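# Flip the upright rusty steel cup mouth-down on the plate

## Task

Invert the rusty steel cup, which now stands with its opening facing up, so it ends up resting on the bench plate with its opening facing down.

## Robot and tools

Robot: two arms, left_arm (on the +y side) and right_arm, each ending in a five-jointed dexterous hand with index, middle, ring and thumb. right_arm has a right hand and left_arm a mirrored left hand. Calibrated bases in the scene frame: left_arm (+0.030, +0.326, 0) m, quat_wxyz (+1.000, 0, 0, -0.010); right_arm (+0.039, -0.250, 0) m, quat_wxyz (+1.000, 0, 0, +0.019). A two-camera stand sits behind the arms.

Scene frame: origin at table-top height, halfway between the nominal bases; +x reaches out over the table, +z points up, +y toward left_arm. Arm names do not match image left or right. All printed hand poses, velocities and Hand targets use this frame. Reported positions and orientations may be off by a few cm, more at long reach.

Hand point axes (right hand): +z runs along straight fingers toward the tips, +x crosses the palm away from the thumb, +y leaves the palm face (palm surface at y = -0.062 m). On the left hand +x points toward the thumb instead. Straight fingertips end about 0.139 m beyond the knuckles at z = -0.017 m; fingers lie at y = -0.076 m. A rigid mast near the wrist (x +0.05 to +0.10, z -0.16 to -0.11, up to y = +0.06 m; x sign flipped on the left hand) can strike objects. Fingertips carry rubber caps over their last 0.03 m.

Tool execute_actions, argument actions: a list of actions. Each action is a table of up to 15 rows; each row is one 1/30 s control step, and a table shorter than 15 rows repeats its final row. Every action lasts 0.5 s. One row is a single flat list of 48 numbers, each in [-1, 1], covering both arms even if one is idle, in this order: left arm dx, dy, dz, rx, ry, rz; left hand 16 hinge numbers; left current_limit; left speed; then the same 24 for the right arm.

Pose numbers are offsets, not poses: they give where the hand point should be relative to that arm's Hand target as it stood when the action began, along scene axes. Every row in an action refers back to that same starting target, not to the previous row, so sending the same offset in a new action moves further. Scale: 1.0 equals 0.6 m for dx, dy, dz and 180 degrees for rx, ry, rz, which together form one rotation vector turning the hand about its Hand target position. A translation longer than 1.0 gets scaled down along its direction. Commanded orientation is clipped each step to within 40 degrees of the measured one. The arm may lag or settle short of its target (elbow sag under load, friction); an all-zero action re-requests the target, and you may add the missing distance as a further offset. To stop pushing into something, command the target back beyond the hand point.

Hand numbers, in this exact order: index_mcp, index_abd, index_pip, index_dip, middle_mcp, middle_abd, middle_pip, middle_dip, ring_mcp, ring_abd, ring_pip, ring_dip, thumb_cmc, thumb_axl, thumb_mcp, thumb_ipl. Each is an absolute goal angle mapped linearly between the hinge stops; brackets give degrees at +1, at -1, and the straight value. Moving toward -1: _mcp curls a finger toward the palm (-18, +128; +0.75); _abd swings it away from the thumb (-60, +60; +0.00); _pip (-29, +108; +0.58) and _dip (-21, +117; +0.70) bend the middle and last joints. thumb_cmc brings the thumb from beside the palm to in front of it (-20, +120; +0.71); thumb_axl rolls the thumb about its own line (-27, +140; +0.68); thumb_mcp (-69, +109; +0.23) and thumb_ipl (-77, +108; +0.17) bend it. A 0 is a real goal, not 'keep': to leave a hand alone, resend its hand_goal, current_limit and speed.

current_limit maps -1..+1 to 0..550 mA (floor 11 mA) and caps grip force and hinge speed. speed maps so that hinge goals travel at (speed+1)/2 of 8.5 rad/s. Starting values: current_limit +0.4, speed -0.6; the last values sent persist.

Optional cameras argument: list of names (cam_high, cam_low, cam_left_wrist, cam_right_wrist, each 672x504), ['all'], or []. Images arrive only for an empty actions list or when requested. An unknown name voids the call.

zoom_image: camera (one of the four) and region [x0, y0, x1, y1] in pixels, max 504 by 504, for a camera in the latest images.

finished_scene: optional scene = 1; final, and the cup must stay mouth down on the plate without the robot touching it.

Results per arm: end_effector_position (m), end_effector_quat_wxyz, Hand target (base for the next offsets), joint positions, velocities ('within noise' when still), joint torques (include arm weight; numbers 3 and 4 wrap at ±28 N m), and per hand: hand_goal, hand_measured, hand_current_ma (positive pushes toward -1), hand_state (moving, goal, blocked, overload), hand_current_limit, hand_speed. A call returns when the robot is still, up to 3 s after the last action. The scene keeps running while you think.

Avoid: letting the cup fall or leave the table, dropping it from height, releasing it while moving, slamming into the table or fixed parts, and any contact between the two hands or arms (closing one hand on the other's fingers counts). A motor at 495 mA or more for 5 s shuts off for 10 s; don't squeeze hard for long. Motors heat when holding loads, reaching far or pushing unreachable targets: MOTOR HOT appears at 85 °C, and at 100 °C the arm drops and stays off 30 to 60 s. Arm stops discard hand commands sent meanwhile. Loose objects may occasionally get nudged by outside pushes.

Each tool is called after ">>>" as name(argument=value, ...) on one line, values as JSON.

## Session

>>> execute_actions(actions=[])

Scene clock: 0.00 s.
left_arm: end_effector_position=(+0.3631, +0.4158, +0.2372) hand_goal=(+0.754, +0.000, +0.576, +0.696, +0.754, +0.000, +0.576, +0.696, +0.754, +0.000, +0.576, +0.696, +0.714, +0.678, +0.226, +0.168) hand_measured=(+0.754, +0.000, +0.576, +0.696, +0.754, +0.000, +0.576, +0.696, +0.754, +0.000, +0.576, +0.696, +0.714, +0.678, +0.226, +0.168) hand_current_ma=(+0, +0, +0, +0, +0, +0, +0, +0, +0, +0, +0, +0, +0, +0, +0, +0) hand_state=(goal, goal, goal, goal, goal, goal, goal, goal, goal, goal, goal, goal, goal, goal, goal, goal) hand_current_limit=0.40 hand_speed=-0.60 end_effector_quat_wxyz=(+0.154, +0.025, +0.947, +0.280) | right_arm: end_effector_position=(+0.6098, -0.0744, +0.3373) hand_goal=(+0.754, +0.000, +0.576, +0.696, +0.754, +0.000, +0.576, +0.696, +0.754, +0.000, +0.576, +0.696, +0.714, +0.678, +0.226, +0.168) hand_measured=(+0.754, +0.000, +0.576, +0.696, +0.754, +0.000, +0.576, +0.696, +0.754, +0.000, +0.576, +0.696, +0.714, +0.678, +0.226, +0.168) hand_current_ma=(+0, +0, +0, +0, +0, +0, +0, +0, +0, +0, +0, +0, +0, +0, +0, +0) hand_state=(goal, goal, goal, goal, goal, goal, goal, goal, goal, goal, goal, goal, goal, goal, goal, goal) hand_current_limit=0.40 hand_speed=-0.60 end_effector_quat_wxyz=(-0.096, +0.715, +0.345, +0.600)
Joint positions: left_arm=[-0.22 1.149 0.896 -1.103 -0.619 -1.69] | right_arm=[0.34 1.272 0.973 0.029 -0.223 1.219]
Joint velocities: within noise
Joint torques (N m): no reading
Heat: left arm: hottest waist 26 °C; right arm: hottest shoulder 29 °C.
Hand target: left_arm +0.3705, +0.4141, +0.2489; +0.170, +0.020, +0.946, +0.277 | right_arm +0.6145, -0.0725, +0.3631; -0.095, +0.701, +0.342, +0.619

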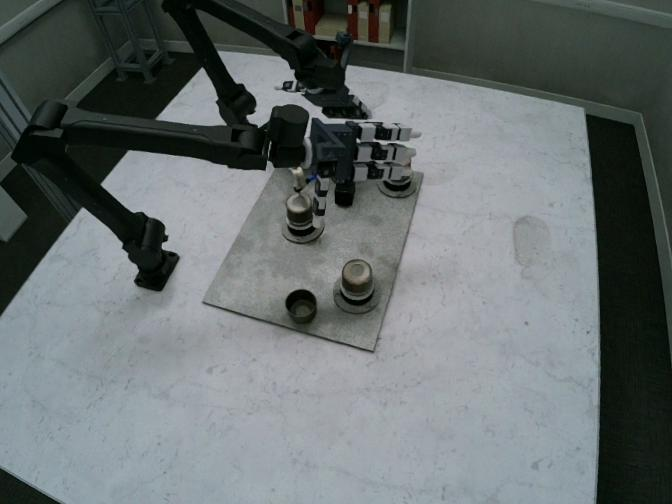

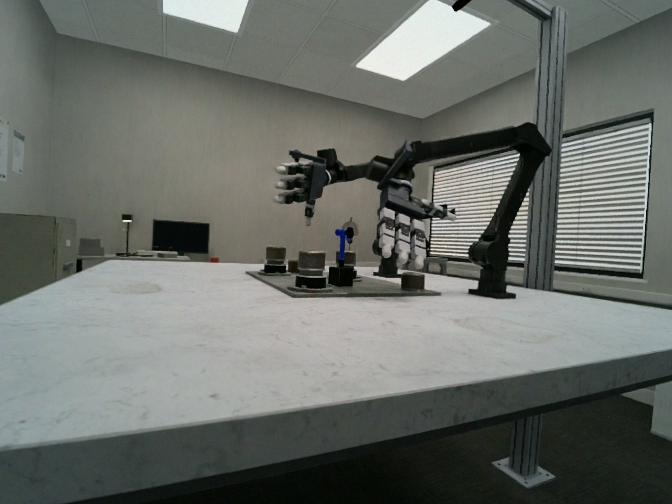

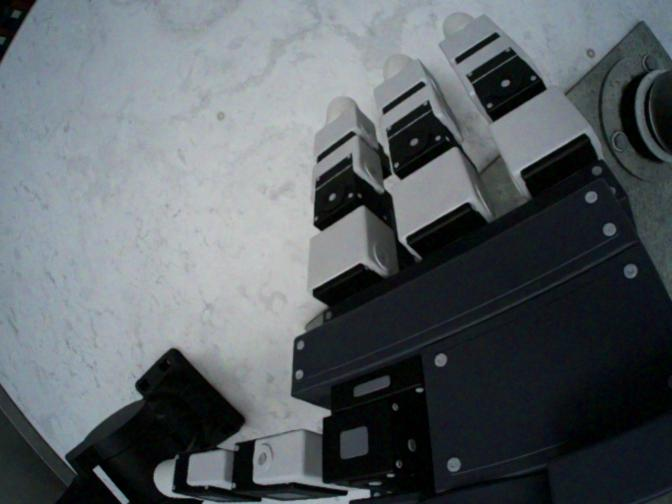

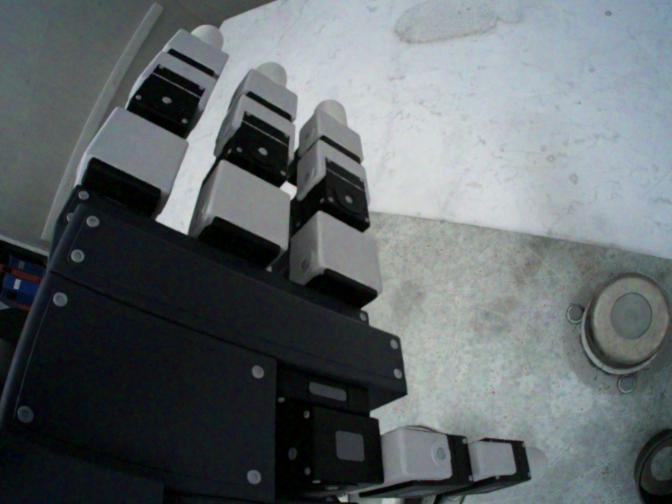

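>>> zoom_image(camera="cam_high", region=[190, 140, 440, 360])

>>> zoom_image(camera="cam_low", region=[230, 140, 530, 320])

>>> zoom_image(camera="cam_right_wrist", region=[340, 200, 672, 504])

Scaled by 2.016 from the camera's 672x504 image, which has a finer 960x720 frame.

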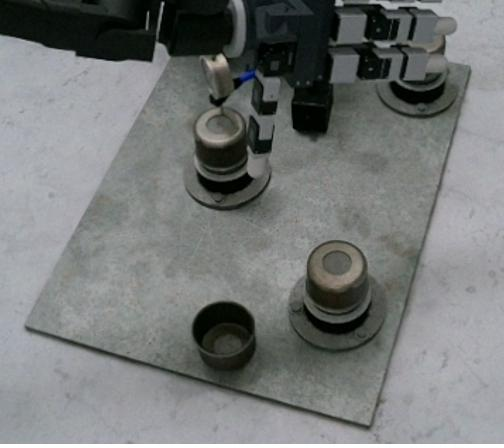

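Scaled by 1.680 from the camera's 672x504 image, which has a finer 960x720 frame.

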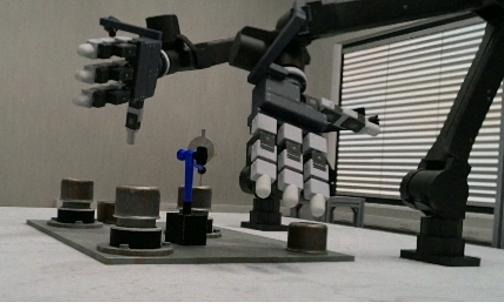

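Scaled by 1.518 from the camera's 672x504 image, which has a finer 960x720 frame.

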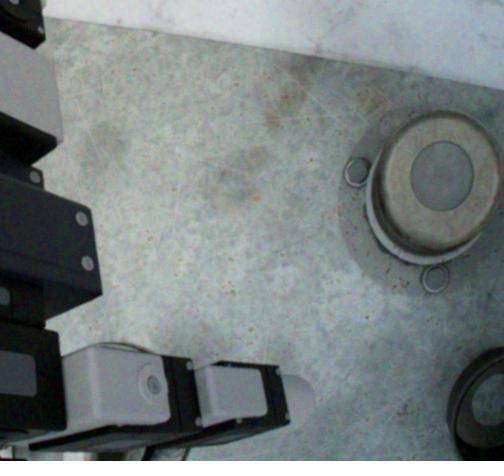

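>>> execute_actions(actions=[[[0,0,0,0,0,0,0.754,0,0.576,0.696,0.754,0,0.576,0.696,0.754,0,0.576,0.696,0.714,0.678,0.226,0.168,0.4,-0.6,-0.0457,-0.0215,-0.0037,0.0189,-0.0063,-0.0335,0.754,0,0.576,0.696,0.754,0,0.576,0.696,0.754,0,0.576,0.696,0.714,0.678,0.226,0.168,0.4,-0.6]],[[0,0,0,0,0,0,0.754,0,0.576,0.696,0.754,0,0.576,0.696,0.754,0,0.576,0.696,0.714,0.678,0.226,0.168,0.4,-0.6,-0.0457,-0.0215,-0.0037,0.0189,-0.0063,-0.0335,0.754,0,0.576,0.696,0.754,0,0.576,0.696,0.754,0,0.576,0.696,0.714,0.678,0.226,0.168,0.4,-0.6]],[[0,0,0,0,0,0,0.754,0,0.576,0.696,0.754,0,0.576,0.696,0.754,0,0.576,0.696,0.714,0.678,0.226,0.168,0.4,-0.6,-0.0457,-0.0215,-0.0037,0.0189,-0.0063,-0.0335,0.754,0,0.576,0.696,0.754,0,0.576,0.696,0.754,0,0.576,0.696,0.714,0.678,0.226,0.168,0.4,-0.6]],[[0,0,0,0,0,0,0.754,0,0.576,0.696,0.754,0,0.576,0.696,0.754,0,0.576,0.696,0.714,0.678,0.226,0.168,0.4,-0.6,-0.0457,-0.0215,-0.0037,0.0189,-0.0063,-0.0335,0.754,0,0.576,0.696,0.754,0,0.576,0.696,0.754,0,0.576,0.696,0.714,0.678,0.226,0.168,0.4,-0.6]],[[0,0,0,0,0,0,0.754,0,0.576,0.696,0.754,0,0.576,0.696,0.754,0,0.576,0.696,0.714,0.678,0.226,0.168,0.4,-0.6,-0.0457,-0.0215,-0.0037,0.0189,-0.0063,-0.0335,0.754,0,0.576,0.696,0.754,0,0.576,0.696,0.754,0,0.576,0.696,0.714,0.678,0.226,0.168,0.4,-0.6]],[[0,0,0,0,0,0,0.754,0,0.576,0.696,0.754,0,0.576,0.696,0.754,0,0.576,0.696,0.714,0.678,0.226,0.168,0.4,-0.6,-0.0457,-0.0215,-0.0037,0.0189,-0.0063,-0.0335,0.754,0,0.576,0.696,0.754,0,0.576,0.696,0.754,0,0.576,0.696,0.714,0.678,0.226,0.168,0.4,-0.6]]], cameras=["all"])

Scene clock: 32.47 s.
left_arm: end_effector_position=(+0.3631, +0.4158, +0.2372) hand_goal=(+0.754, +0.000, +0.576, +0.696, +0.754, +0.000, +0.576, +0.696, +0.754, +0.000, +0.576, +0.696, +0.714, +0.678, +0.226, +0.168) hand_measured=(+0.756, +0.000, +0.576, +0.696, +0.756, +0.000, +0.576, +0.696, +0.756, +0.000, +0.576, +0.696, +0.716, +0.678, +0.224, +0.168) hand_current_ma=(+4, +0, +1, +0, +4, +0, +1, +0, +3, +0, +1, +0, +5, -1, -3, -1) hand_state=(goal, goal, goal, goal, goal, goal, goal, goal, goal, goal, goal, goal, goal, goal, goal, goal) hand_current_limit=0.40 hand_speed=-0.60 end_effector_quat_wxyz=(+0.154, +0.025, +0.947, +0.280) | right_arm: end_effector_position=(+0.4508, -0.1550, +0.3405) hand_goal=(+0.754, +0.000, +0.576, +0.696, +0.754, +0.000, +0.576, +0.696, +0.754, +0.000, +0.576, +0.696, +0.714, +0.678, +0.226, +0.168) hand_measured=(+0.754, +0.002, +0.578, +0.696, +0.754, +0.002, +0.578, +0.696, +0.754, +0.002, +0.578, +0.696, +0.714, +0.678, +0.226, +0.168) hand_current_ma=(+0, +1, +1, +0, +0, +1, +1, +0, +0, +1, +1, +0, +1, +0, -1, +0) hand_state=(goal, goal, goal, goal, goal, goal, goal, goal, goal, goal, goal, goal, goal, goal, goal, goal) hand_current_limit=0.40 hand_speed=-0.60 end_effector_quat_wxyz=(+0.015, +0.718, +0.010, +0.695)
Joint positions: left_arm=[-0.22 1.149 0.896 -1.103 -0.619 -1.69] | right_arm=[0.614 0.965 0.668 0.256 0.66 1.561]
Joint torques (N m): left_arm=[-0.38 -5.25 8.94 0.69 -0.72 0.08] | right_arm=[2.02 -6.24 10.11 3.07 0.31 -0.03]
Heat: left arm: hottest elbow 32 °C; right arm: hottest elbow 33 °C.
Hand target: left_arm +0.3705, +0.4141, +0.2489; +0.170, +0.020, +0.946, +0.277 | right_arm +0.4500, -0.1499, +0.3497; +0.000, +0.707, +0.001, +0.707
Off the commanded pose: left_arm 0.014 m, 2 deg | right_arm 0.011 m, 3 deg.

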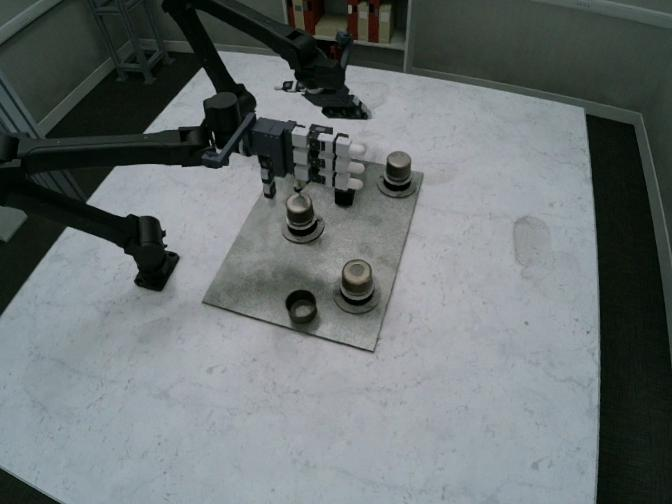

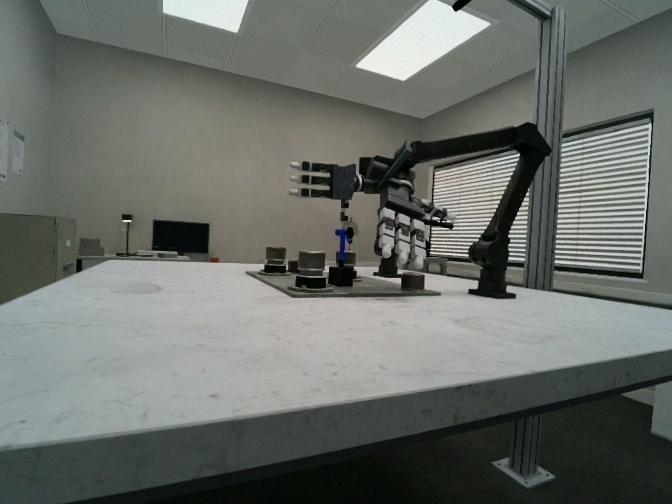

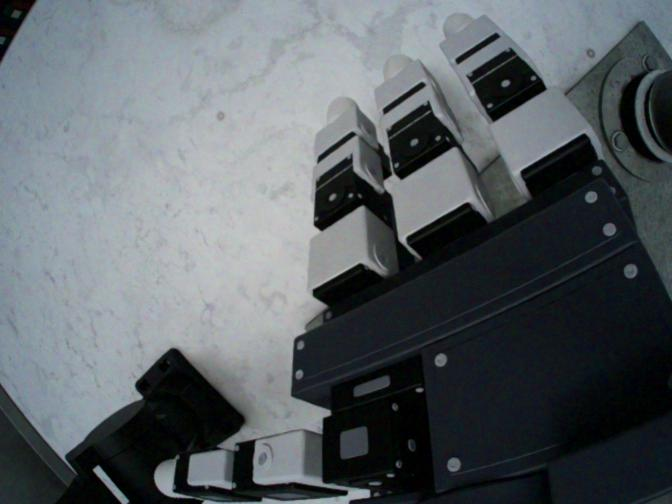

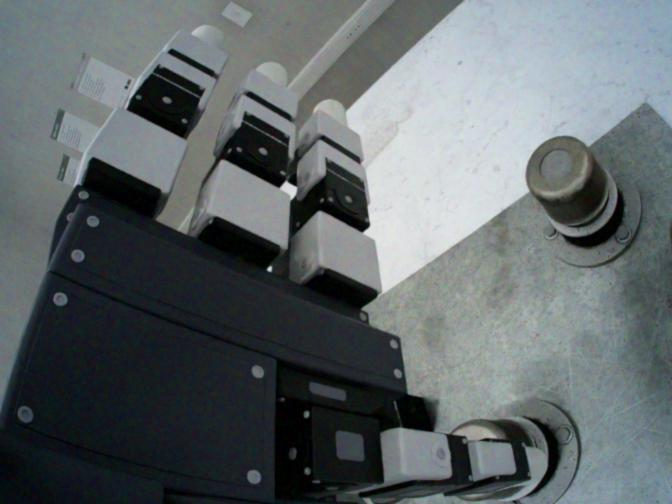

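>>> execute_actions(actions=[[[0,0,0,0,0,0,0.754,0,0.576,0.696,0.754,0,0.576,0.696,0.754,0,0.576,0.696,0.714,0.678,0.226,0.168,0.4,-0.6,-0.0375,-0.0417,-0.0125,0,0,0,0.754,0,0.576,0.696,0.754,0,0.576,0.696,0.754,0,0.576,0.696,0.714,0.678,0.226,0.168,0.4,-0.6]],[[0,0,0,0,0,0,0.754,0,0.576,0.696,0.754,0,0.576,0.696,0.754,0,0.576,0.696,0.714,0.678,0.226,0.168,0.4,-0.6,-0.0375,-0.0417,-0.0125,0,0,0,0.754,0,0.576,0.696,0.754,0,0.576,0.696,0.754,0,0.576,0.696,0.714,0.678,0.226,0.168,0.4,-0.6]],[[0,0,0,0,0,0,0.754,0,0.576,0.696,0.754,0,0.576,0.696,0.754,0,0.576,0.696,0.714,0.678,0.226,0.168,0.4,-0.6,-0.0375,-0.0417,-0.0125,0,0,0,0.754,0,0.576,0.696,0.754,0,0.576,0.696,0.754,0,0.576,0.696,0.714,0.678,0.226,0.168,0.4,-0.6]],[[0,0,0,0,0,0,0.754,0,0.576,0.696,0.754,0,0.576,0.696,0.754,0,0.576,0.696,0.714,0.678,0.226,0.168,0.4,-0.6,-0.0375,-0.0417,-0.0125,0,0,0,0.754,0,0.576,0.696,0.754,0,0.576,0.696,0.754,0,0.576,0.696,0.714,0.678,0.226,0.168,0.4,-0.6]]], cameras=["cam_high","cam_right_wrist"])

Scene clock: 39.53 s.
left_arm: end_effector_position=(+0.3631, +0.4158, +0.2372) hand_goal=(+0.754, +0.000, +0.576, +0.696, +0.754, +0.000, +0.576, +0.696, +0.754, +0.000, +0.576, +0.696, +0.714, +0.678, +0.226, +0.168) hand_measured=(+0.756, +0.000, +0.576, +0.696, +0.756, +0.000, +0.576, +0.696, +0.756, +0.000, +0.576, +0.696, +0.716, +0.678, +0.224, +0.168) hand_current_ma=(+4, +0, +1, +0, +4, +0, +1, +0, +3, +0, +1, +0, +5, -1, -3, -1) hand_state=(goal, goal, goal, goal, goal, goal, goal, goal, goal, goal, goal, goal, goal, goal, goal, goal) hand_current_limit=0.40 hand_speed=-0.60 end_effector_quat_wxyz=(+0.154, +0.025, +0.947, +0.280) | right_arm: end_effector_position=(+0.3583, -0.2484, +0.3169) hand_goal=(+0.754, +0.000, +0.576, +0.696, +0.754, +0.000, +0.576, +0.696, +0.754, +0.000, +0.576, +0.696, +0.714, +0.678, +0.226, +0.168) hand_measured=(+0.754, +0.002, +0.578, +0.696, +0.754, +0.002, +0.578, +0.696, +0.754, +0.002, +0.578, +0.696, +0.714, +0.678, +0.226, +0.168) hand_current_ma=(+1, +1, +1, +0, +1, +2, +1, +0, +0, +1, +1, +0, +0, +0, -1, +0) hand_state=(goal, goal, goal, goal, goal, goal, goal, goal, goal, goal, goal, goal, goal, goal, goal, goal) hand_current_limit=0.40 hand_speed=-0.60 end_effector_quat_wxyz=(+0.000, +0.705, +0.005, +0.709)
Joint positions: left_arm=[-0.22 1.149 0.896 -1.103 -0.619 -1.69] | right_arm=[0.498 0.462 0.404 0.064 0.528 1.561]
Joint torques (N m): left_arm=[-0.32 -5.25 8.96 0.69 -0.72 0.08] | right_arm=[0.44 1.44 11.03 1.62 0.04 -0.05]
Heat: left arm: hottest elbow 32 °C; right arm: hottest elbow 35 °C.
Hand target: left_arm +0.3705, +0.4141, +0.2489; +0.170, +0.020, +0.946, +0.277 | right_arm +0.3600, -0.2499, +0.3197; +0.000, +0.707, +0.001, +0.707
Off the commanded pose: left_arm 0.014 m, 2 deg | right_arm 0.004 m, 1 deg.
Images, in order (width x height): cam_high 672x504, cam_right_wrist 672x504.

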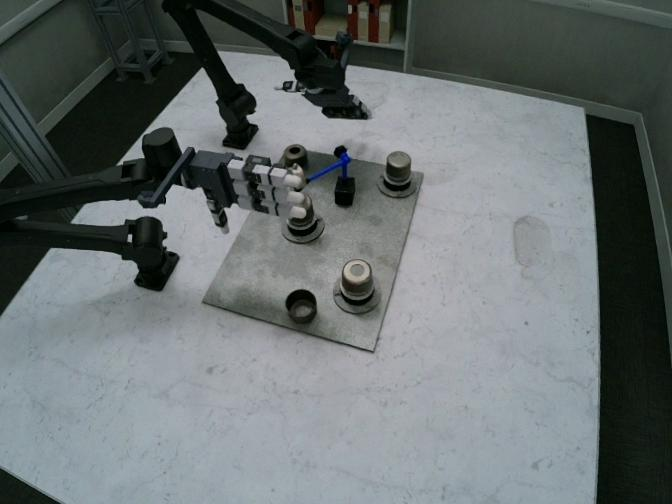

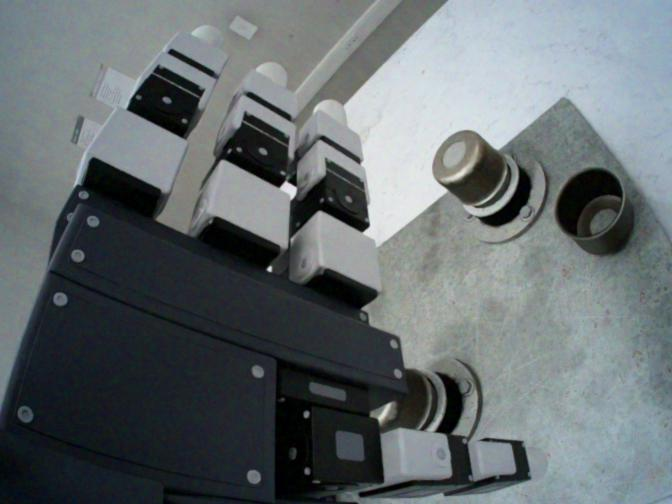

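>>> execute_actions(actions=[[[0,0,0,0,0,0,0.754,0,0.576,0.696,0.754,0,0.576,0.696,0.754,0,0.576,0.696,0.714,0.678,0.226,0.168,0.4,-0.6,0.034,0.0048,-0.0286,0.069,0.0218,-0.0218,0.822,0,-0.299,0.0435,0.822,0,-0.299,0.0435,0.822,0,-0.299,0.0435,-0.657,0.678,0.191,0.038,0.4,-0.6]],[[0,0,0,0,0,0,0.754,0,0.576,0.696,0.754,0,0.576,0.696,0.754,0,0.576,0.696,0.714,0.678,0.226,0.168,0.4,-0.6,0.034,0.0048,-0.0286,0.069,0.0218,-0.0218,0.822,0,-0.299,0.0435,0.822,0,-0.299,0.0435,0.822,0,-0.299,0.0435,-0.657,0.678,0.191,0.038,0.4,-0.6]],[[0,0,0,0,0,0,0.754,0,0.576,0.696,0.754,0,0.576,0.696,0.754,0,0.576,0.696,0.714,0.678,0.226,0.168,0.4,-0.6,0.034,0.0048,-0.0286,0.069,0.0218,-0.0218,0.822,0,-0.299,0.0435,0.822,0,-0.299,0.0435,0.822,0,-0.299,0.0435,-0.657,0.678,0.191,0.038,0.4,-0.6]],[[0,0,0,0,0,0,0.754,0,0.576,0.696,0.754,0,0.576,0.696,0.754,0,0.576,0.696,0.714,0.678,0.226,0.168,0.4,-0.6,0.034,0.0048,-0.0286,0.069,0.0218,-0.0218,0.822,0,-0.299,0.0435,0.822,0,-0.299,0.0435,0.822,0,-0.299,0.0435,-0.657,0.678,0.191,0.038,0.4,-0.6]],[[0,0,0,0,0,0,0.754,0,0.576,0.696,0.754,0,0.576,0.696,0.754,0,0.576,0.696,0.714,0.678,0.226,0.168,0.4,-0.6,0.034,0.0048,-0.0286,0.069,0.0218,-0.0218,0.822,0,-0.299,0.0435,0.822,0,-0.299,0.0435,0.822,0,-0.299,0.0435,-0.657,0.678,0.191,0.038,0.4,-0.6]],[[0,0,0,0,0,0,0.754,0,0.576,0.696,0.754,0,0.576,0.696,0.754,0,0.576,0.696,0.714,0.678,0.226,0.168,0.4,-0.6,0.034,0.0048,-0.0286,0.069,0.0218,-0.0218,0.822,0,-0.299,0.0435,0.822,0,-0.299,0.0435,0.822,0,-0.299,0.0435,-0.657,0.678,0.191,0.038,0.4,-0.6]],[[0,0,0,0,0,0,0.754,0,0.576,0.696,0.754,0,0.576,0.696,0.754,0,0.576,0.696,0.714,0.678,0.226,0.168,0.4,-0.6,0.034,0.0048,-0.0286,0.069,0.0218,-0.0218,0.822,0,-0.299,0.0435,0.822,0,-0.299,0.0435,0.822,0,-0.299,0.0435,-0.657,0.678,0.191,0.038,0.4,-0.6]]], cameras=["all"])

Scene clock: 127.50 s.
left_arm: end_effector_position=(+0.3631, +0.4158, +0.2372) hand_goal=(+0.754, +0.000, +0.576, +0.696, +0.754, +0.000, +0.576, +0.696, +0.754, +0.000, +0.576, +0.696, +0.714, +0.678, +0.226, +0.168) hand_measured=(+0.756, +0.000, +0.576, +0.696, +0.756, +0.000, +0.576, +0.696, +0.756, +0.000, +0.576, +0.696, +0.716, +0.678, +0.224, +0.168) hand_current_ma=(+4, +0, +1, +0, +4, +0, +1, +0, +3, +0, +1, +0, +5, -1, -3, -1) hand_state=(goal, goal, goal, goal, goal, goal, goal, goal, goal, goal, goal, goal, goal, goal, goal, goal) hand_current_limit=0.40 hand_speed=-0.60 end_effector_quat_wxyz=(+0.154, +0.025, +0.947, +0.280) | right_arm: end_effector_position=(+0.4847, -0.2290, +0.1657) hand_goal=(+0.822, +0.000, -0.298, +0.044, +0.822, +0.000, -0.298, +0.044, +0.822, +0.000, -0.298, +0.044, -0.656, +0.678, +0.192, +0.038) hand_measured=(+0.818, +0.002, -0.296, +0.048, +0.818, +0.002, -0.296, +0.048, +0.818, +0.002, -0.296, +0.046, -0.640, +0.678, +0.192, +0.040) hand_current_ma=(-5, +1, +1, +3, -5, +2, +1, +3, -4, +1, +1, +2, +27, +0, +0, +2) hand_state=(goal, goal, goal, goal, goal, goal, goal, goal, goal, goal, goal, goal, goal, goal, goal, goal) hand_current_limit=0.40 hand_speed=-0.60 end_effector_quat_wxyz=(-0.150, +0.817, -0.146, +0.537)
Joint positions: left_arm=[-0.22 1.149 0.896 -1.103 -0.619 -1.69] | right_arm=[0.205 1.092 0.586 0.113 0.135 2.076]
Joint torques (N m): left_arm=[-0.38 -5.25 8.92 0.69 -0.73 0.07] | right_arm=[0.03 -8.12 13.39 1.59 0.19 -0.09]
Heat: left arm: hottest elbow 37 °C; right arm: hottest elbow 47 °C.
Hand target: left_arm +0.3705, +0.4141, +0.2489; +0.170, +0.020, +0.946, +0.277 | right_arm +0.5028, -0.2297, +0.1996; -0.261, +0.731, -0.448, +0.443
Off the commanded pose: left_arm 0.014 m, 2 deg | right_arm 0.038 m, 53 deg; orientation clipped; orientation clipped at the end of an earlier action of this call.
joint sent to its limit (right arm) — joint 6 (wrist roll), upper limit. The joint targets are off in orientation, not in position.

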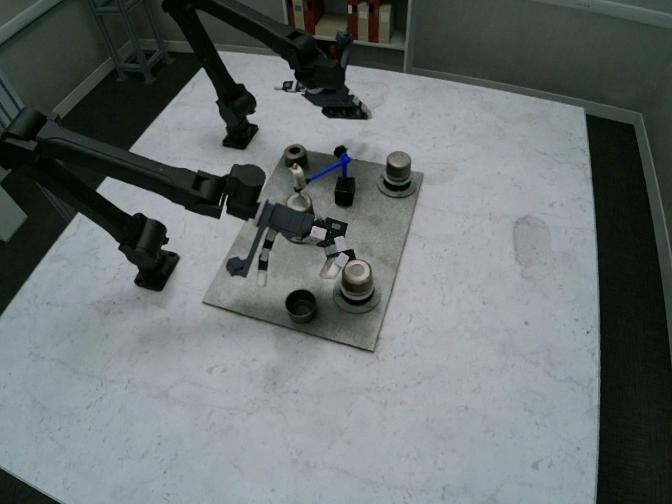

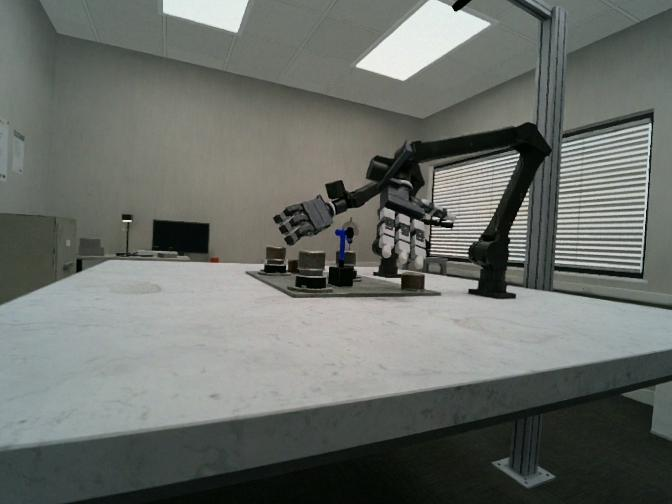

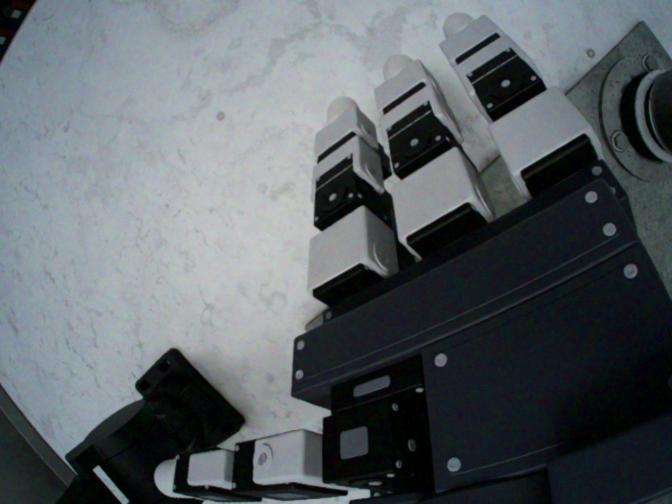

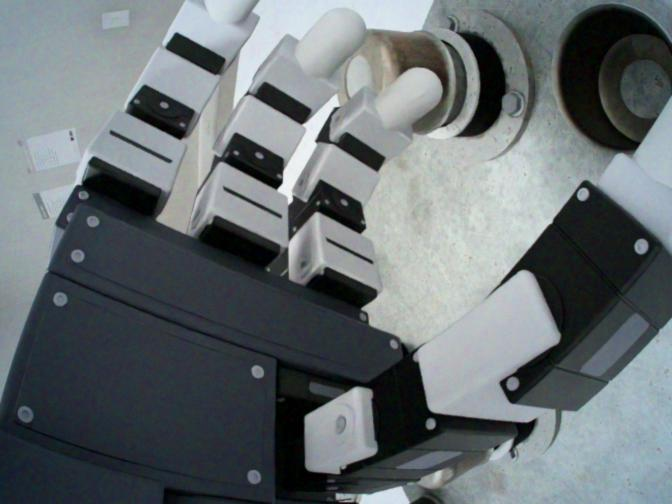

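>>> execute_actions(actions=[[[0,0,0,0,0,0,0.754,0,0.576,0.696,0.754,0,0.576,0.696,0.754,0,0.576,0.696,0.714,0.678,0.226,0.168,0.4,-0.6,-0.0115,-0.0042,0.0112,-0.0509,0.0053,0.0495,0.754,0.13,0.576,0.696,0.754,0,0.576,0.696,0.754,-0.13,0.576,0.696,0.714,0.678,0.226,0.168,0.4,-0.6]],[[0,0,0,0,0,0,0.754,0,0.576,0.696,0.754,0,0.576,0.696,0.754,0,0.576,0.696,0.714,0.678,0.226,0.168,0.4,-0.6,-0.0115,-0.0042,0.0112,-0.0509,0.0053,0.0495,0.754,0.13,0.576,0.696,0.754,0,0.576,0.696,0.754,-0.13,0.576,0.696,0.714,0.678,0.226,0.168,0.4,-0.6]],[[0,0,0,0,0,0,0.754,0,0.576,0.696,0.754,0,0.576,0.696,0.754,0,0.576,0.696,0.714,0.678,0.226,0.168,0.4,-0.6,-0.0115,-0.0042,0.0112,-0.0509,0.0053,0.0495,0.754,0.13,0.576,0.696,0,0,0,0,0.754,-0.13,0.576,0.696,0.714,0.678,0.226,0.168,0.4,-0.6]],[[0,0,0,0,0,0,0.754,0,0.576,0.696,0.754,0,0.576,0.696,0.754,0,0.576,0.696,0.714,0.678,0.226,0.168,0.4,-0.6,-0.0115,-0.0042,0.0112,-0.0509,0.0053,0.0495,0.754,0.13,0.576,0.696,-0.479,0,-0.737,0.0435,0.754,-0.13,0.576,0.696,0.714,0.678,0.226,0.168,0.4,-0.6]],[[0,0,0,0,0,0,0.754,0,0.576,0.696,0.754,0,0.576,0.696,0.754,0,0.576,0.696,0.714,0.678,0.226,0.168,0.4,-0.6,-0.0115,-0.0042,0.0112,-0.0509,0.0053,0.0495,0.754,0.13,0.576,0.696,-0.479,0,-0.737,0.0435,0.754,-0.13,0.576,0.696,0.714,0.678,0.226,0.168,0.4,-0.6]],[[0,0,0,0,0,0,0.754,0,0.576,0.696,0.754,0,0.576,0.696,0.754,0,0.576,0.696,0.714,0.678,0.226,0.168,0.4,-0.6,-0.0115,-0.0042,0.0112,-0.0509,0.0053,0.0495,0.754,0.13,0.576,0.696,-0.479,0,-0.737,0.0435,0.754,-0.13,0.576,0.696,0.714,0.678,0.226,0.168,0.4,-0.6]],[[0,0,0,0,0,0,0.754,0,0.576,0.696,0.754,0,0.576,0.696,0.754,0,0.576,0.696,0.714,0.678,0.226,0.168,0.4,-0.6,-0.0115,-0.0042,0.0112,-0.0509,0.0053,0.0495,0.754,0.13,0.576,0.696,-0.479,0,-0.737,0.0435,0.754,-0.13,0.576,0.696,0.714,0.678,0.226,0.168,0.4,-0.6]],[[0,0,0,0,0,0,0.754,0,0.576,0.696,0.754,0,0.576,0.696,0.754,0,0.576,0.696,0.714,0.678,0.226,0.168,0.4,-0.6,-0.0115,-0.0042,0.0112,-0.0509,0.0053,0.0495,0.754,0.13,0.576,0.696,-0.479,0,-0.737,0.0435,0.754,-0.13,0.576,0.696,0.714,0.678,0.226,0.168,0.4,-0.6]],[[0,0,0,0,0,0,0.754,0,0.576,0.696,0.754,0,0.576,0.696,0.754,0,0.576,0.696,0.714,0.678,0.226,0.168,0.4,-0.6,-0.0115,-0.0042,0.0112,-0.0509,0.0053,0.0495,0.754,0.13,0.576,0.696,-0.479,0,-0.737,0.0435,0.754,-0.13,0.576,0.696,0.714,0.678,0.226,0.168,0.4,-0.6]],[[0,0,0,0,0,0,0.754,0,0.576,0.696,0.754,0,0.576,0.696,0.754,0,0.576,0.696,0.714,0.678,0.226,0.168,0.4,-0.6,-0.0115,-0.0042,0.0112,-0.0509,0.0053,0.0495,0.754,0.13,0.576,0.696,-0.479,0,-0.737,0.0435,0.754,-0.13,0.576,0.696,0.714,0.678,0.226,0.168,0.4,-0.6]],[[0,0,0,0,0,0,0.754,0,0.576,0.696,0.754,0,0.576,0.696,0.754,0,0.576,0.696,0.714,0.678,0.226,0.168,0.4,-0.6,-0.0115,-0.0042,0.0112,-0.0509,0.0053,0.0495,0.754,0.13,0.576,0.696,-0.479,0,-0.737,0.0435,0.754,-0.13,0.576,0.696,0.714,0.678,0.226,0.168,0.4,-0.6]],[[0,0,0,0,0,0,0.754,0,0.576,0.696,0.754,0,0.576,0.696,0.754,0,0.576,0.696,0.714,0.678,0.226,0.168,0.4,-0.6,-0.0115,-0.0042,0.0112,-0.0509,0.0053,0.0495,0.754,0.13,0.576,0.696,-0.479,0,-0.737,0.0435,0.754,-0.13,0.576,0.696,0.714,0.678,0.226,0.168,0.4,-0.6]]], cameras=["cam_high","cam_right_wrist"])

Scene clock: 161.60 s.
left_arm: end_effector_position=(+0.3631, +0.4158, +0.2372) hand_goal=(+0.754, +0.000, +0.576, +0.696, +0.754, +0.000, +0.576, +0.696, +0.754, +0.000, +0.576, +0.696, +0.714, +0.678, +0.226, +0.168) hand_measured=(+0.756, +0.000, +0.576, +0.696, +0.756, +0.000, +0.576, +0.696, +0.756, +0.000, +0.576, +0.696, +0.716, +0.678, +0.224, +0.168) hand_current_ma=(+4, +0, +1, +0, +4, +0, +1, +0, +3, +0, +1, +0, +5, -1, -3, -1) hand_state=(goal, goal, goal, goal, goal, goal, goal, goal, goal, goal, goal, goal, goal, goal, goal, goal) hand_current_limit=0.40 hand_speed=-0.60 end_effector_quat_wxyz=(+0.154, +0.025, +0.947, +0.280) | right_arm: end_effector_position=(+0.4155, -0.2561, +0.2596) hand_goal=(+0.754, +0.130, +0.576, +0.696, -0.478, +0.000, -0.736, +0.044, +0.754, -0.130, +0.576, +0.696, +0.714, +0.678, +0.226, +0.168) hand_measured=(+0.756, +0.128, +0.574, +0.694, -0.466, +0.002, -0.732, +0.042, +0.756, -0.128, +0.574, +0.694, +0.720, +0.678, +0.220, +0.164) hand_current_ma=(+2, +0, -1, -2, +21, +2, +3, -2, +1, +1, -1, -2, +6, +0, -11, -4) hand_state=(goal, goal, goal, goal, goal, goal, goal, goal, goal, goal, goal, goal, goal, goal, goal, goal) hand_current_limit=0.40 hand_speed=-0.60 end_effector_quat_wxyz=(+0.173, +0.684, +0.687, +0.174)
Joint positions: left_arm=[-0.22 1.149 0.896 -1.103 -0.619 -1.69] | right_arm=[0.038 0.788 0.763 -1.052 0.033 0.063]
Joint torques (N m): left_arm=[-0.32 -5.25 8.95 0.68 -0.72 0.08] | right_arm=[-0.44 -2.9 12.22 0.96 0.13 -0.16]
Heat: left arm: hottest elbow 38 °C; right arm: hottest elbow 47 °C.
Hand target: left_arm +0.3705, +0.4141, +0.2489; +0.170, +0.020, +0.946, +0.277 | right_arm +0.4200, -0.2599, +0.2802; +0.182, +0.683, +0.683, +0.183
Off the commanded pose: left_arm 0.014 m, 2 deg | right_arm 0.021 m, 2 deg.
Images, in order (width x height): cam_high 672x504, cam_right_wrist 672x504.

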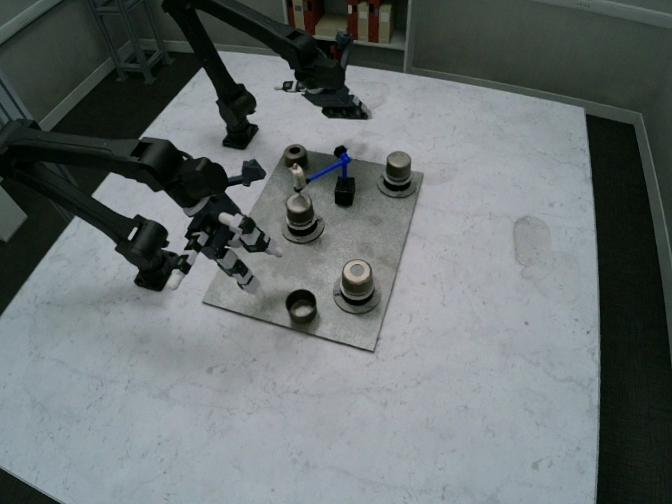

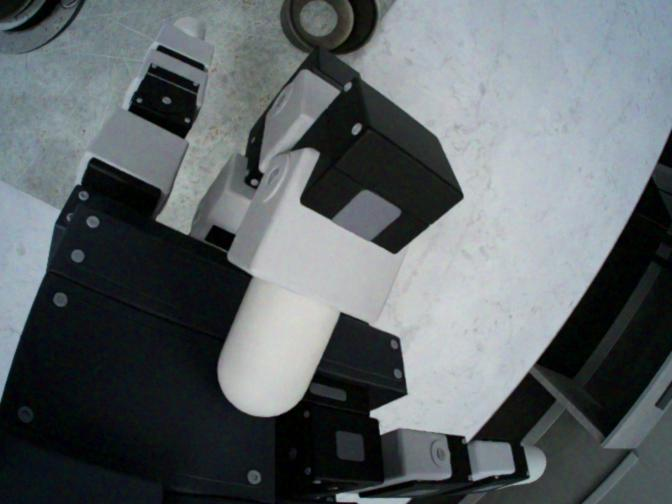

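>>> execute_actions(actions=[[[0,0,0,0,0,0,0.754,0,0.576,0.696,0.754,0,0.576,0.696,0.754,0,0.576,0.696,0.714,0.678,0.226,0.168,0.4,-0.6,0.0344,-0.0009,-0.0258,0,0.0382,0,0.754,0.13,0.576,0.696,-0.479,0,-0.737,0.0435,0.754,-0.13,0.576,0.696,0.714,0.678,0.226,0.168,0.4,-0.6]],[[0,0,0,0,0,0,0.754,0,0.576,0.696,0.754,0,0.576,0.696,0.754,0,0.576,0.696,0.714,0.678,0.226,0.168,0.4,-0.6,0.0344,-0.0009,-0.0258,0,0.0382,0,0.754,0.13,0.576,0.696,-0.479,0,-0.737,0.0435,0.754,-0.13,0.576,0.696,0.714,0.678,0.226,0.168,0.4,-0.6]],[[0,0,0,0,0,0,0.754,0,0.576,0.696,0.754,0,0.576,0.696,0.754,0,0.576,0.696,0.714,0.678,0.226,0.168,0.4,-0.6,0.0344,-0.0009,-0.0258,0,0.0382,0,0.754,0.13,0.576,0.696,-0.479,0,-0.737,0.0435,0.754,-0.13,0.576,0.696,0.714,0.678,0.226,0.168,0.4,-0.6]],[[0,0,0,0,0,0,0.754,0,0.576,0.696,0.754,0,0.576,0.696,0.754,0,0.576,0.696,0.714,0.678,0.226,0.168,0.4,-0.6,0.0344,-0.0009,-0.0258,0,0.0382,0,0.754,0.13,0.576,0.696,-0.479,0,-0.737,0.0435,0.754,-0.13,0.576,0.696,0.714,0.678,0.226,0.168,0.4,-0.6]],[[0,0,0,0,0,0,0.754,0,0.576,0.696,0.754,0,0.576,0.696,0.754,0,0.576,0.696,0.714,0.678,0.226,0.168,0.4,-0.6,0.0344,-0.0009,-0.0258,0,0.0382,0,0.754,0.13,0.576,0.696,-0.479,0,-0.737,0.0435,0.754,-0.13,0.576,0.696,0.714,0.678,0.226,0.168,0.4,-0.6]],[[0,0,0,0,0,0,0.754,0,0.576,0.696,0.754,0,0.576,0.696,0.754,0,0.576,0.696,0.714,0.678,0.226,0.168,0.4,-0.6,0.0344,-0.0009,-0.0258,0,0.0382,0,0.754,0.13,0.576,0.696,-0.479,0,-0.737,0.0435,0.754,-0.13,0.576,0.696,0.714,0.678,0.226,0.168,0.4,-0.6]],[[0,0,0,0,0,0,0.754,0,0.576,0.696,0.754,0,0.576,0.696,0.754,0,0.576,0.696,0.714,0.678,0.226,0.168,0.4,-0.6,0.0344,-0.0009,-0.0258,0,0.0382,0,0.754,0.13,0.576,0.696,-0.479,0,-0.737,0.0435,0.754,-0.13,0.576,0.696,0.714,0.678,0.226,0.168,0.4,-0.6]],[[0,0,0,0,0,0,0.754,0,0.576,0.696,0.754,0,0.576,0.696,0.754,0,0.576,0.696,0.714,0.678,0.226,0.168,0.4,-0.6,0.0344,-0.0009,-0.0258,0,0.0382,0,0.754,0.13,0.576,0.696,-0.479,0,-0.737,0.0435,0.754,-0.13,0.576,0.696,0.714,0.678,0.226,0.168,0.4,-0.6]]], cameras=["cam_high","cam_right_wrist","cam_low"])

>>> zoom_image(camera="cam_high", region=[220, 180, 420, 360])

Scene clock: 175.10 s.
left_arm: end_effector_position=(+0.3631, +0.4158, +0.2372) hand_goal=(+0.754, +0.000, +0.576, +0.696, +0.754, +0.000, +0.576, +0.696, +0.754, +0.000, +0.576, +0.696, +0.714, +0.678, +0.226, +0.168) hand_measured=(+0.756, +0.000, +0.576, +0.696, +0.756, +0.000, +0.576, +0.696, +0.756, +0.000, +0.576, +0.696, +0.716, +0.678, +0.224, +0.168) hand_current_ma=(+4, +0, +1, +0, +4, +0, +1, +0, +3, +0, +1, +0, +5, -1, -3, -1) hand_state=(goal, goal, goal, goal, goal, goal, goal, goal, goal, goal, goal, goal, goal, goal, goal, goal) hand_current_limit=0.40 hand_speed=-0.60 end_effector_quat_wxyz=(+0.154, +0.025, +0.947, +0.280) | right_arm: end_effector_position=(+0.5716, -0.2602, +0.1430) hand_goal=(+0.754, +0.130, +0.576, +0.696, -0.478, +0.000, -0.736, +0.044, +0.754, -0.130, +0.576, +0.696, +0.714, +0.678, +0.226, +0.168) hand_measured=(+0.760, +0.138, +0.584, +0.700, -0.466, +0.002, -0.732, +0.042, +0.750, -0.128, +0.576, +0.694, +0.712, +0.678, +0.220, +0.164) hand_current_ma=(+8, +9, +10, +3, +20, +2, +3, -2, -3, +1, +0, -2, -2, +0, -11, -4) hand_state=(goal, goal, goal, goal, goal, goal, goal, goal, goal, goal, goal, goal, goal, goal, goal, goal) hand_current_limit=0.40 hand_speed=-0.60 end_effector_quat_wxyz=(-0.112, +0.696, +0.698, -0.120)
Joint positions: left_arm=[-0.22 1.149 0.896 -1.103 -0.619 -1.69] | right_arm=[-0.008 1.762 1.538 -1.677 0.002 0.027]
Joint torques (N m): left_arm=[-0.32 -5.25 8.95 0.66 -0.73 0.07] | right_arm=[-0.15 -16.32 10.81 -0.61 0.06 -0.11]
Heat: left arm: hottest elbow 38 °C; right arm: hottest elbow 49 °C.
Hand target: left_arm +0.3705, +0.4141, +0.2489; +0.170, +0.020, +0.946, +0.277 | right_arm +0.5851, -0.2643, +0.1564; -0.154, +0.690, +0.690, -0.153
Off the commanded pose: left_arm 0.014 m, 2 deg | right_arm 0.020 m, 6 deg.
joint sent to its limit (right arm) — joint 4 (wrist pitch), lower limit. The joint targets are off in orientation, not in position.
Images, in order (width x height): cam_high 672x504, cam_low 672x504, cam_right_wrist 672x504.

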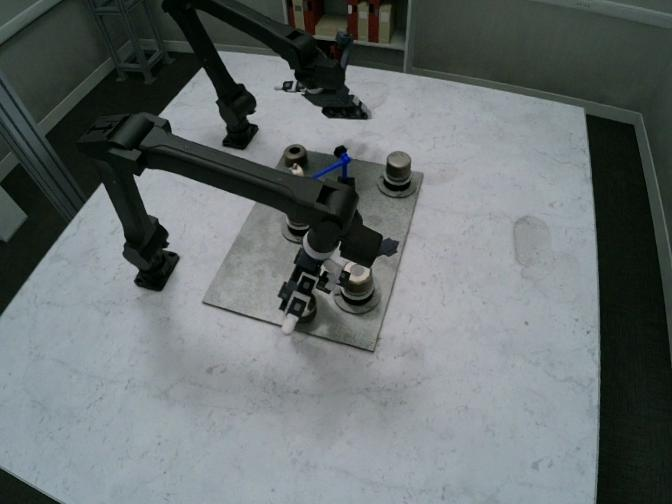

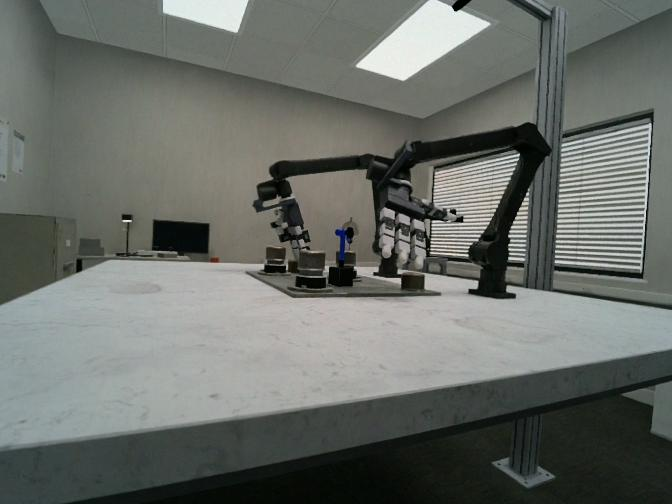

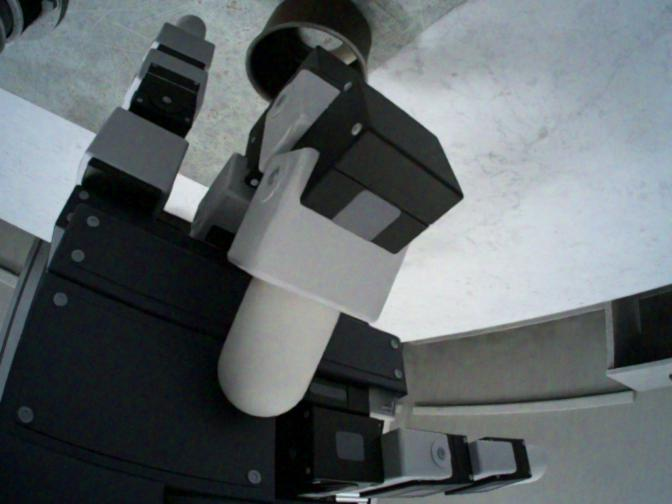

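Scaled by 2.520 from the camera's 672x504 image, which has a finer 960x720 frame.

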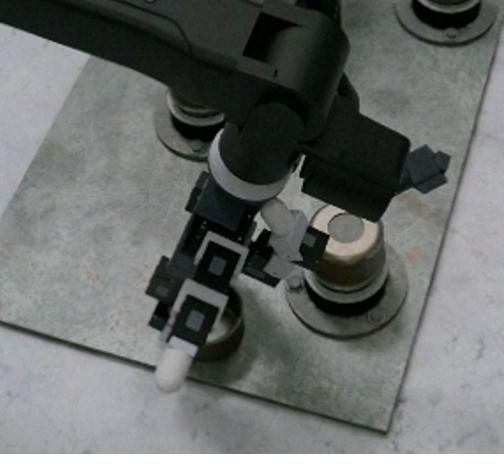

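>>> zoom_image(camera="cam_right_wrist", region=[120, 0, 420, 160])

Scaled by 1.680 from the camera's 672x504 image, which has a finer 960x720 frame.

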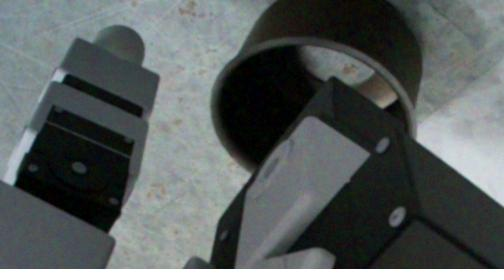

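>>> execute_actions(actions=[[[0,0,0,0,0,0,0.754,0,0.576,0.696,0.754,0,0.576,0.696,0.754,0,0.576,0.696,0.714,0.678,0.226,0.168,0.4,-0.6,0.0125,-0.01,-0.011,0,-0.0195,0,0.754,0.13,0.576,0.696,-0.479,0,-0.737,0.0435,0.754,-0.13,0.576,0.696,0.714,0.678,0.226,0.168,0.4,-0.6]],[[0,0,0,0,0,0,0.754,0,0.576,0.696,0.754,0,0.576,0.696,0.754,0,0.576,0.696,0.714,0.678,0.226,0.168,0.4,-0.6,0.0125,-0.01,-0.011,0,-0.0195,0,0.754,0.13,0.576,0.696,-0.479,0,-0.737,0.0435,0.754,-0.13,0.576,0.696,0.714,0.678,0.226,0.168,0.4,-0.6]]], cameras=["cam_high","cam_right_wrist","cam_low"])

>>> zoom_image(camera="cam_high", region=[240, 220, 400, 350])

>>> zoom_image(camera="cam_right_wrist", region=[120, 0, 420, 160])

>>> zoom_image(camera="cam_low", region=[240, 180, 360, 300])

Scene clock: 185.60 s.
left_arm: end_effector_position=(+0.3631, +0.4158, +0.2372) hand_goal=(+0.754, +0.000, +0.576, +0.696, +0.754, +0.000, +0.576, +0.696, +0.754, +0.000, +0.576, +0.696, +0.714, +0.678, +0.226, +0.168) hand_measured=(+0.756, +0.000, +0.576, +0.696, +0.756, +0.000, +0.576, +0.696, +0.756, +0.000, +0.576, +0.696, +0.716, +0.678, +0.224, +0.168) hand_current_ma=(+4, +0, +1, +0, +4, +0, +1, +0, +3, +0, +1, +0, +5, -1, -3, -1) hand_state=(goal, goal, goal, goal, goal, goal, goal, goal, goal, goal, goal, goal, goal, goal, goal, goal) hand_current_limit=0.40 hand_speed=-0.60 end_effector_quat_wxyz=(+0.154, +0.025, +0.947, +0.280) | right_arm: end_effector_position=(+0.5841, -0.2701, +0.1280) hand_goal=(+0.754, +0.130, +0.576, +0.696, -0.478, +0.000, -0.736, +0.044, +0.754, -0.130, +0.576, +0.696, +0.714, +0.678, +0.226, +0.168) hand_measured=(+0.752, +0.132, +0.578, +0.698, -0.466, +0.002, -0.732, +0.042, +0.750, -0.128, +0.576, +0.694, +0.712, +0.678, +0.220, +0.164) hand_current_ma=(-2, +1, +1, +3, +20, +2, +3, -2, -3, +1, +0, -2, -2, +0, -11, -4) hand_state=(goal, goal, goal, goal, goal, goal, goal, goal, goal, goal, goal, goal, goal, goal, goal, goal) hand_current_limit=0.40 hand_speed=-0.60 end_effector_quat_wxyz=(-0.122, +0.695, +0.698, -0.125)
Joint positions: left_arm=[-0.22 1.149 0.896 -1.103 -0.619 -1.69] | right_arm=[-0.031 1.816 1.573 -1.678 0.002 0.004]
Joint torques (N m): left_arm=[-0.38 -5.19 8.92 0.69 -0.73 0.08] | right_arm=[-0.03 -16.91 11.12 -0.54 0.16 -0.08]
Heat: left arm: hottest elbow 38 °C; right arm: hottest elbow 49 °C.
Hand target: left_arm +0.3705, +0.4141, +0.2489; +0.170, +0.020, +0.946, +0.277 | right_arm +0.6001, -0.2763, +0.1432; -0.111, +0.698, +0.698, -0.111
Off the commanded pose: left_arm 0.014 m, 2 deg | right_arm 0.023 m, 2 deg.
joint sent to its limit (right arm) — joint 4 (wrist pitch), lower limit. The joint targets still meet the commanded pose.
Images, in order (width x height): cam_high 672x504, cam_low 672x504, cam_right_wrist 672x504.

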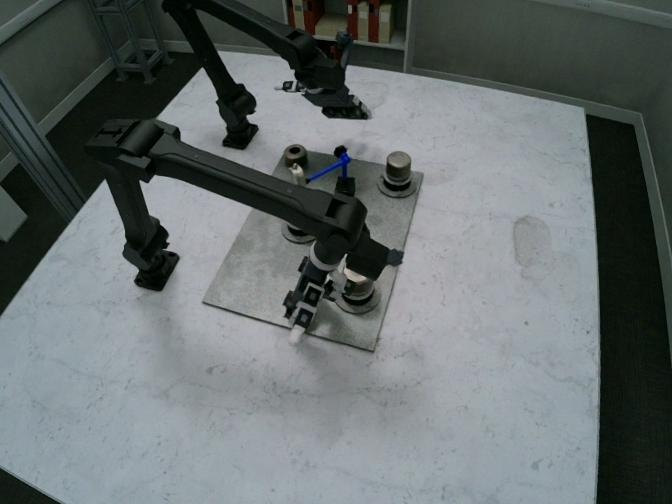

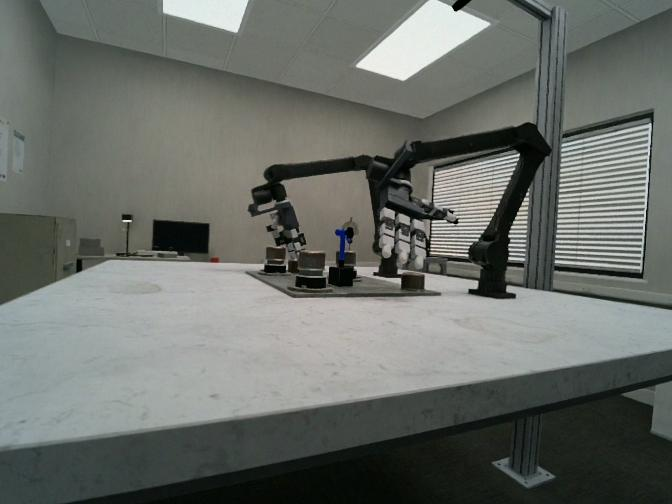

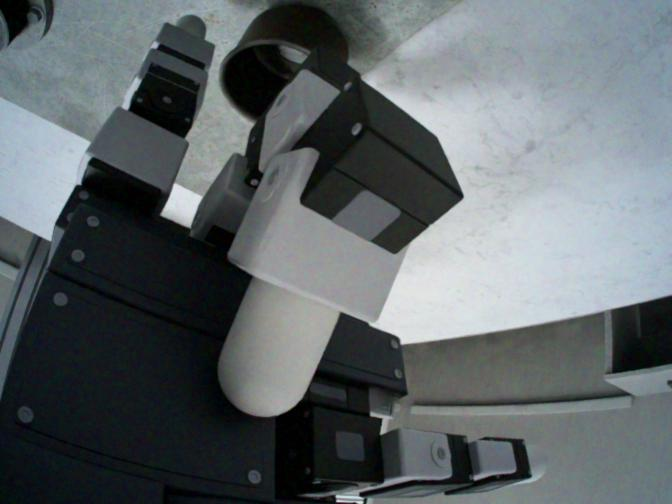

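Scaled by 3.150 from the camera's 672x504 image, which has a finer 960x720 frame.

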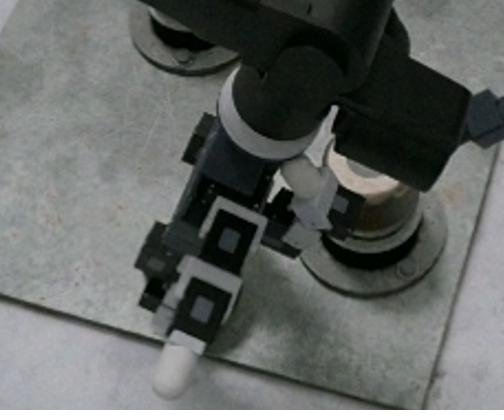

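Scaled by 1.680 from the camera's 672x504 image, which has a finer 960x720 frame.

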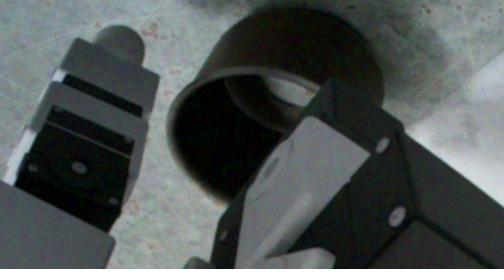

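Scaled by 4.200 from the camera's 672x504 image, which has a finer 960x720 frame.

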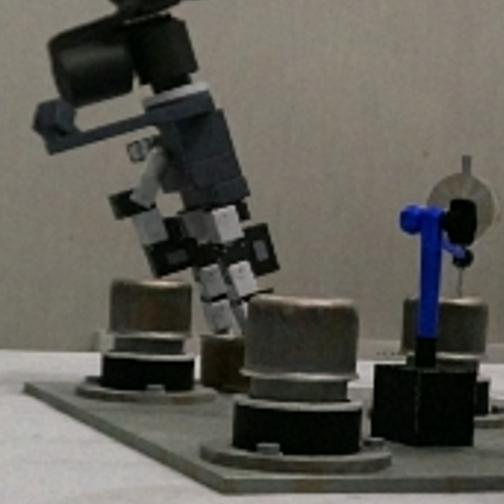

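>>> zoom_image(camera="cam_low", region=[270, 230, 320, 280])

Scaled by 10.080 from the camera's 672x504 image, which has a finer 960x720 frame.

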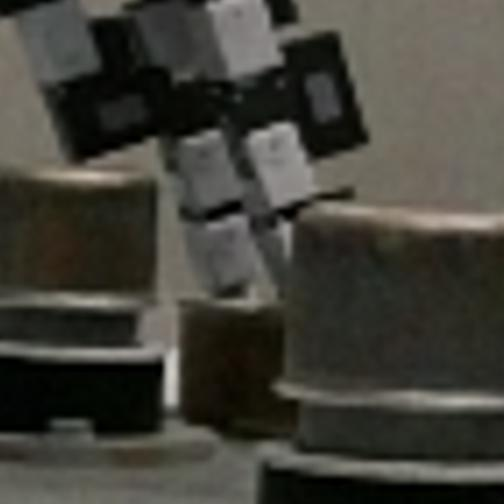

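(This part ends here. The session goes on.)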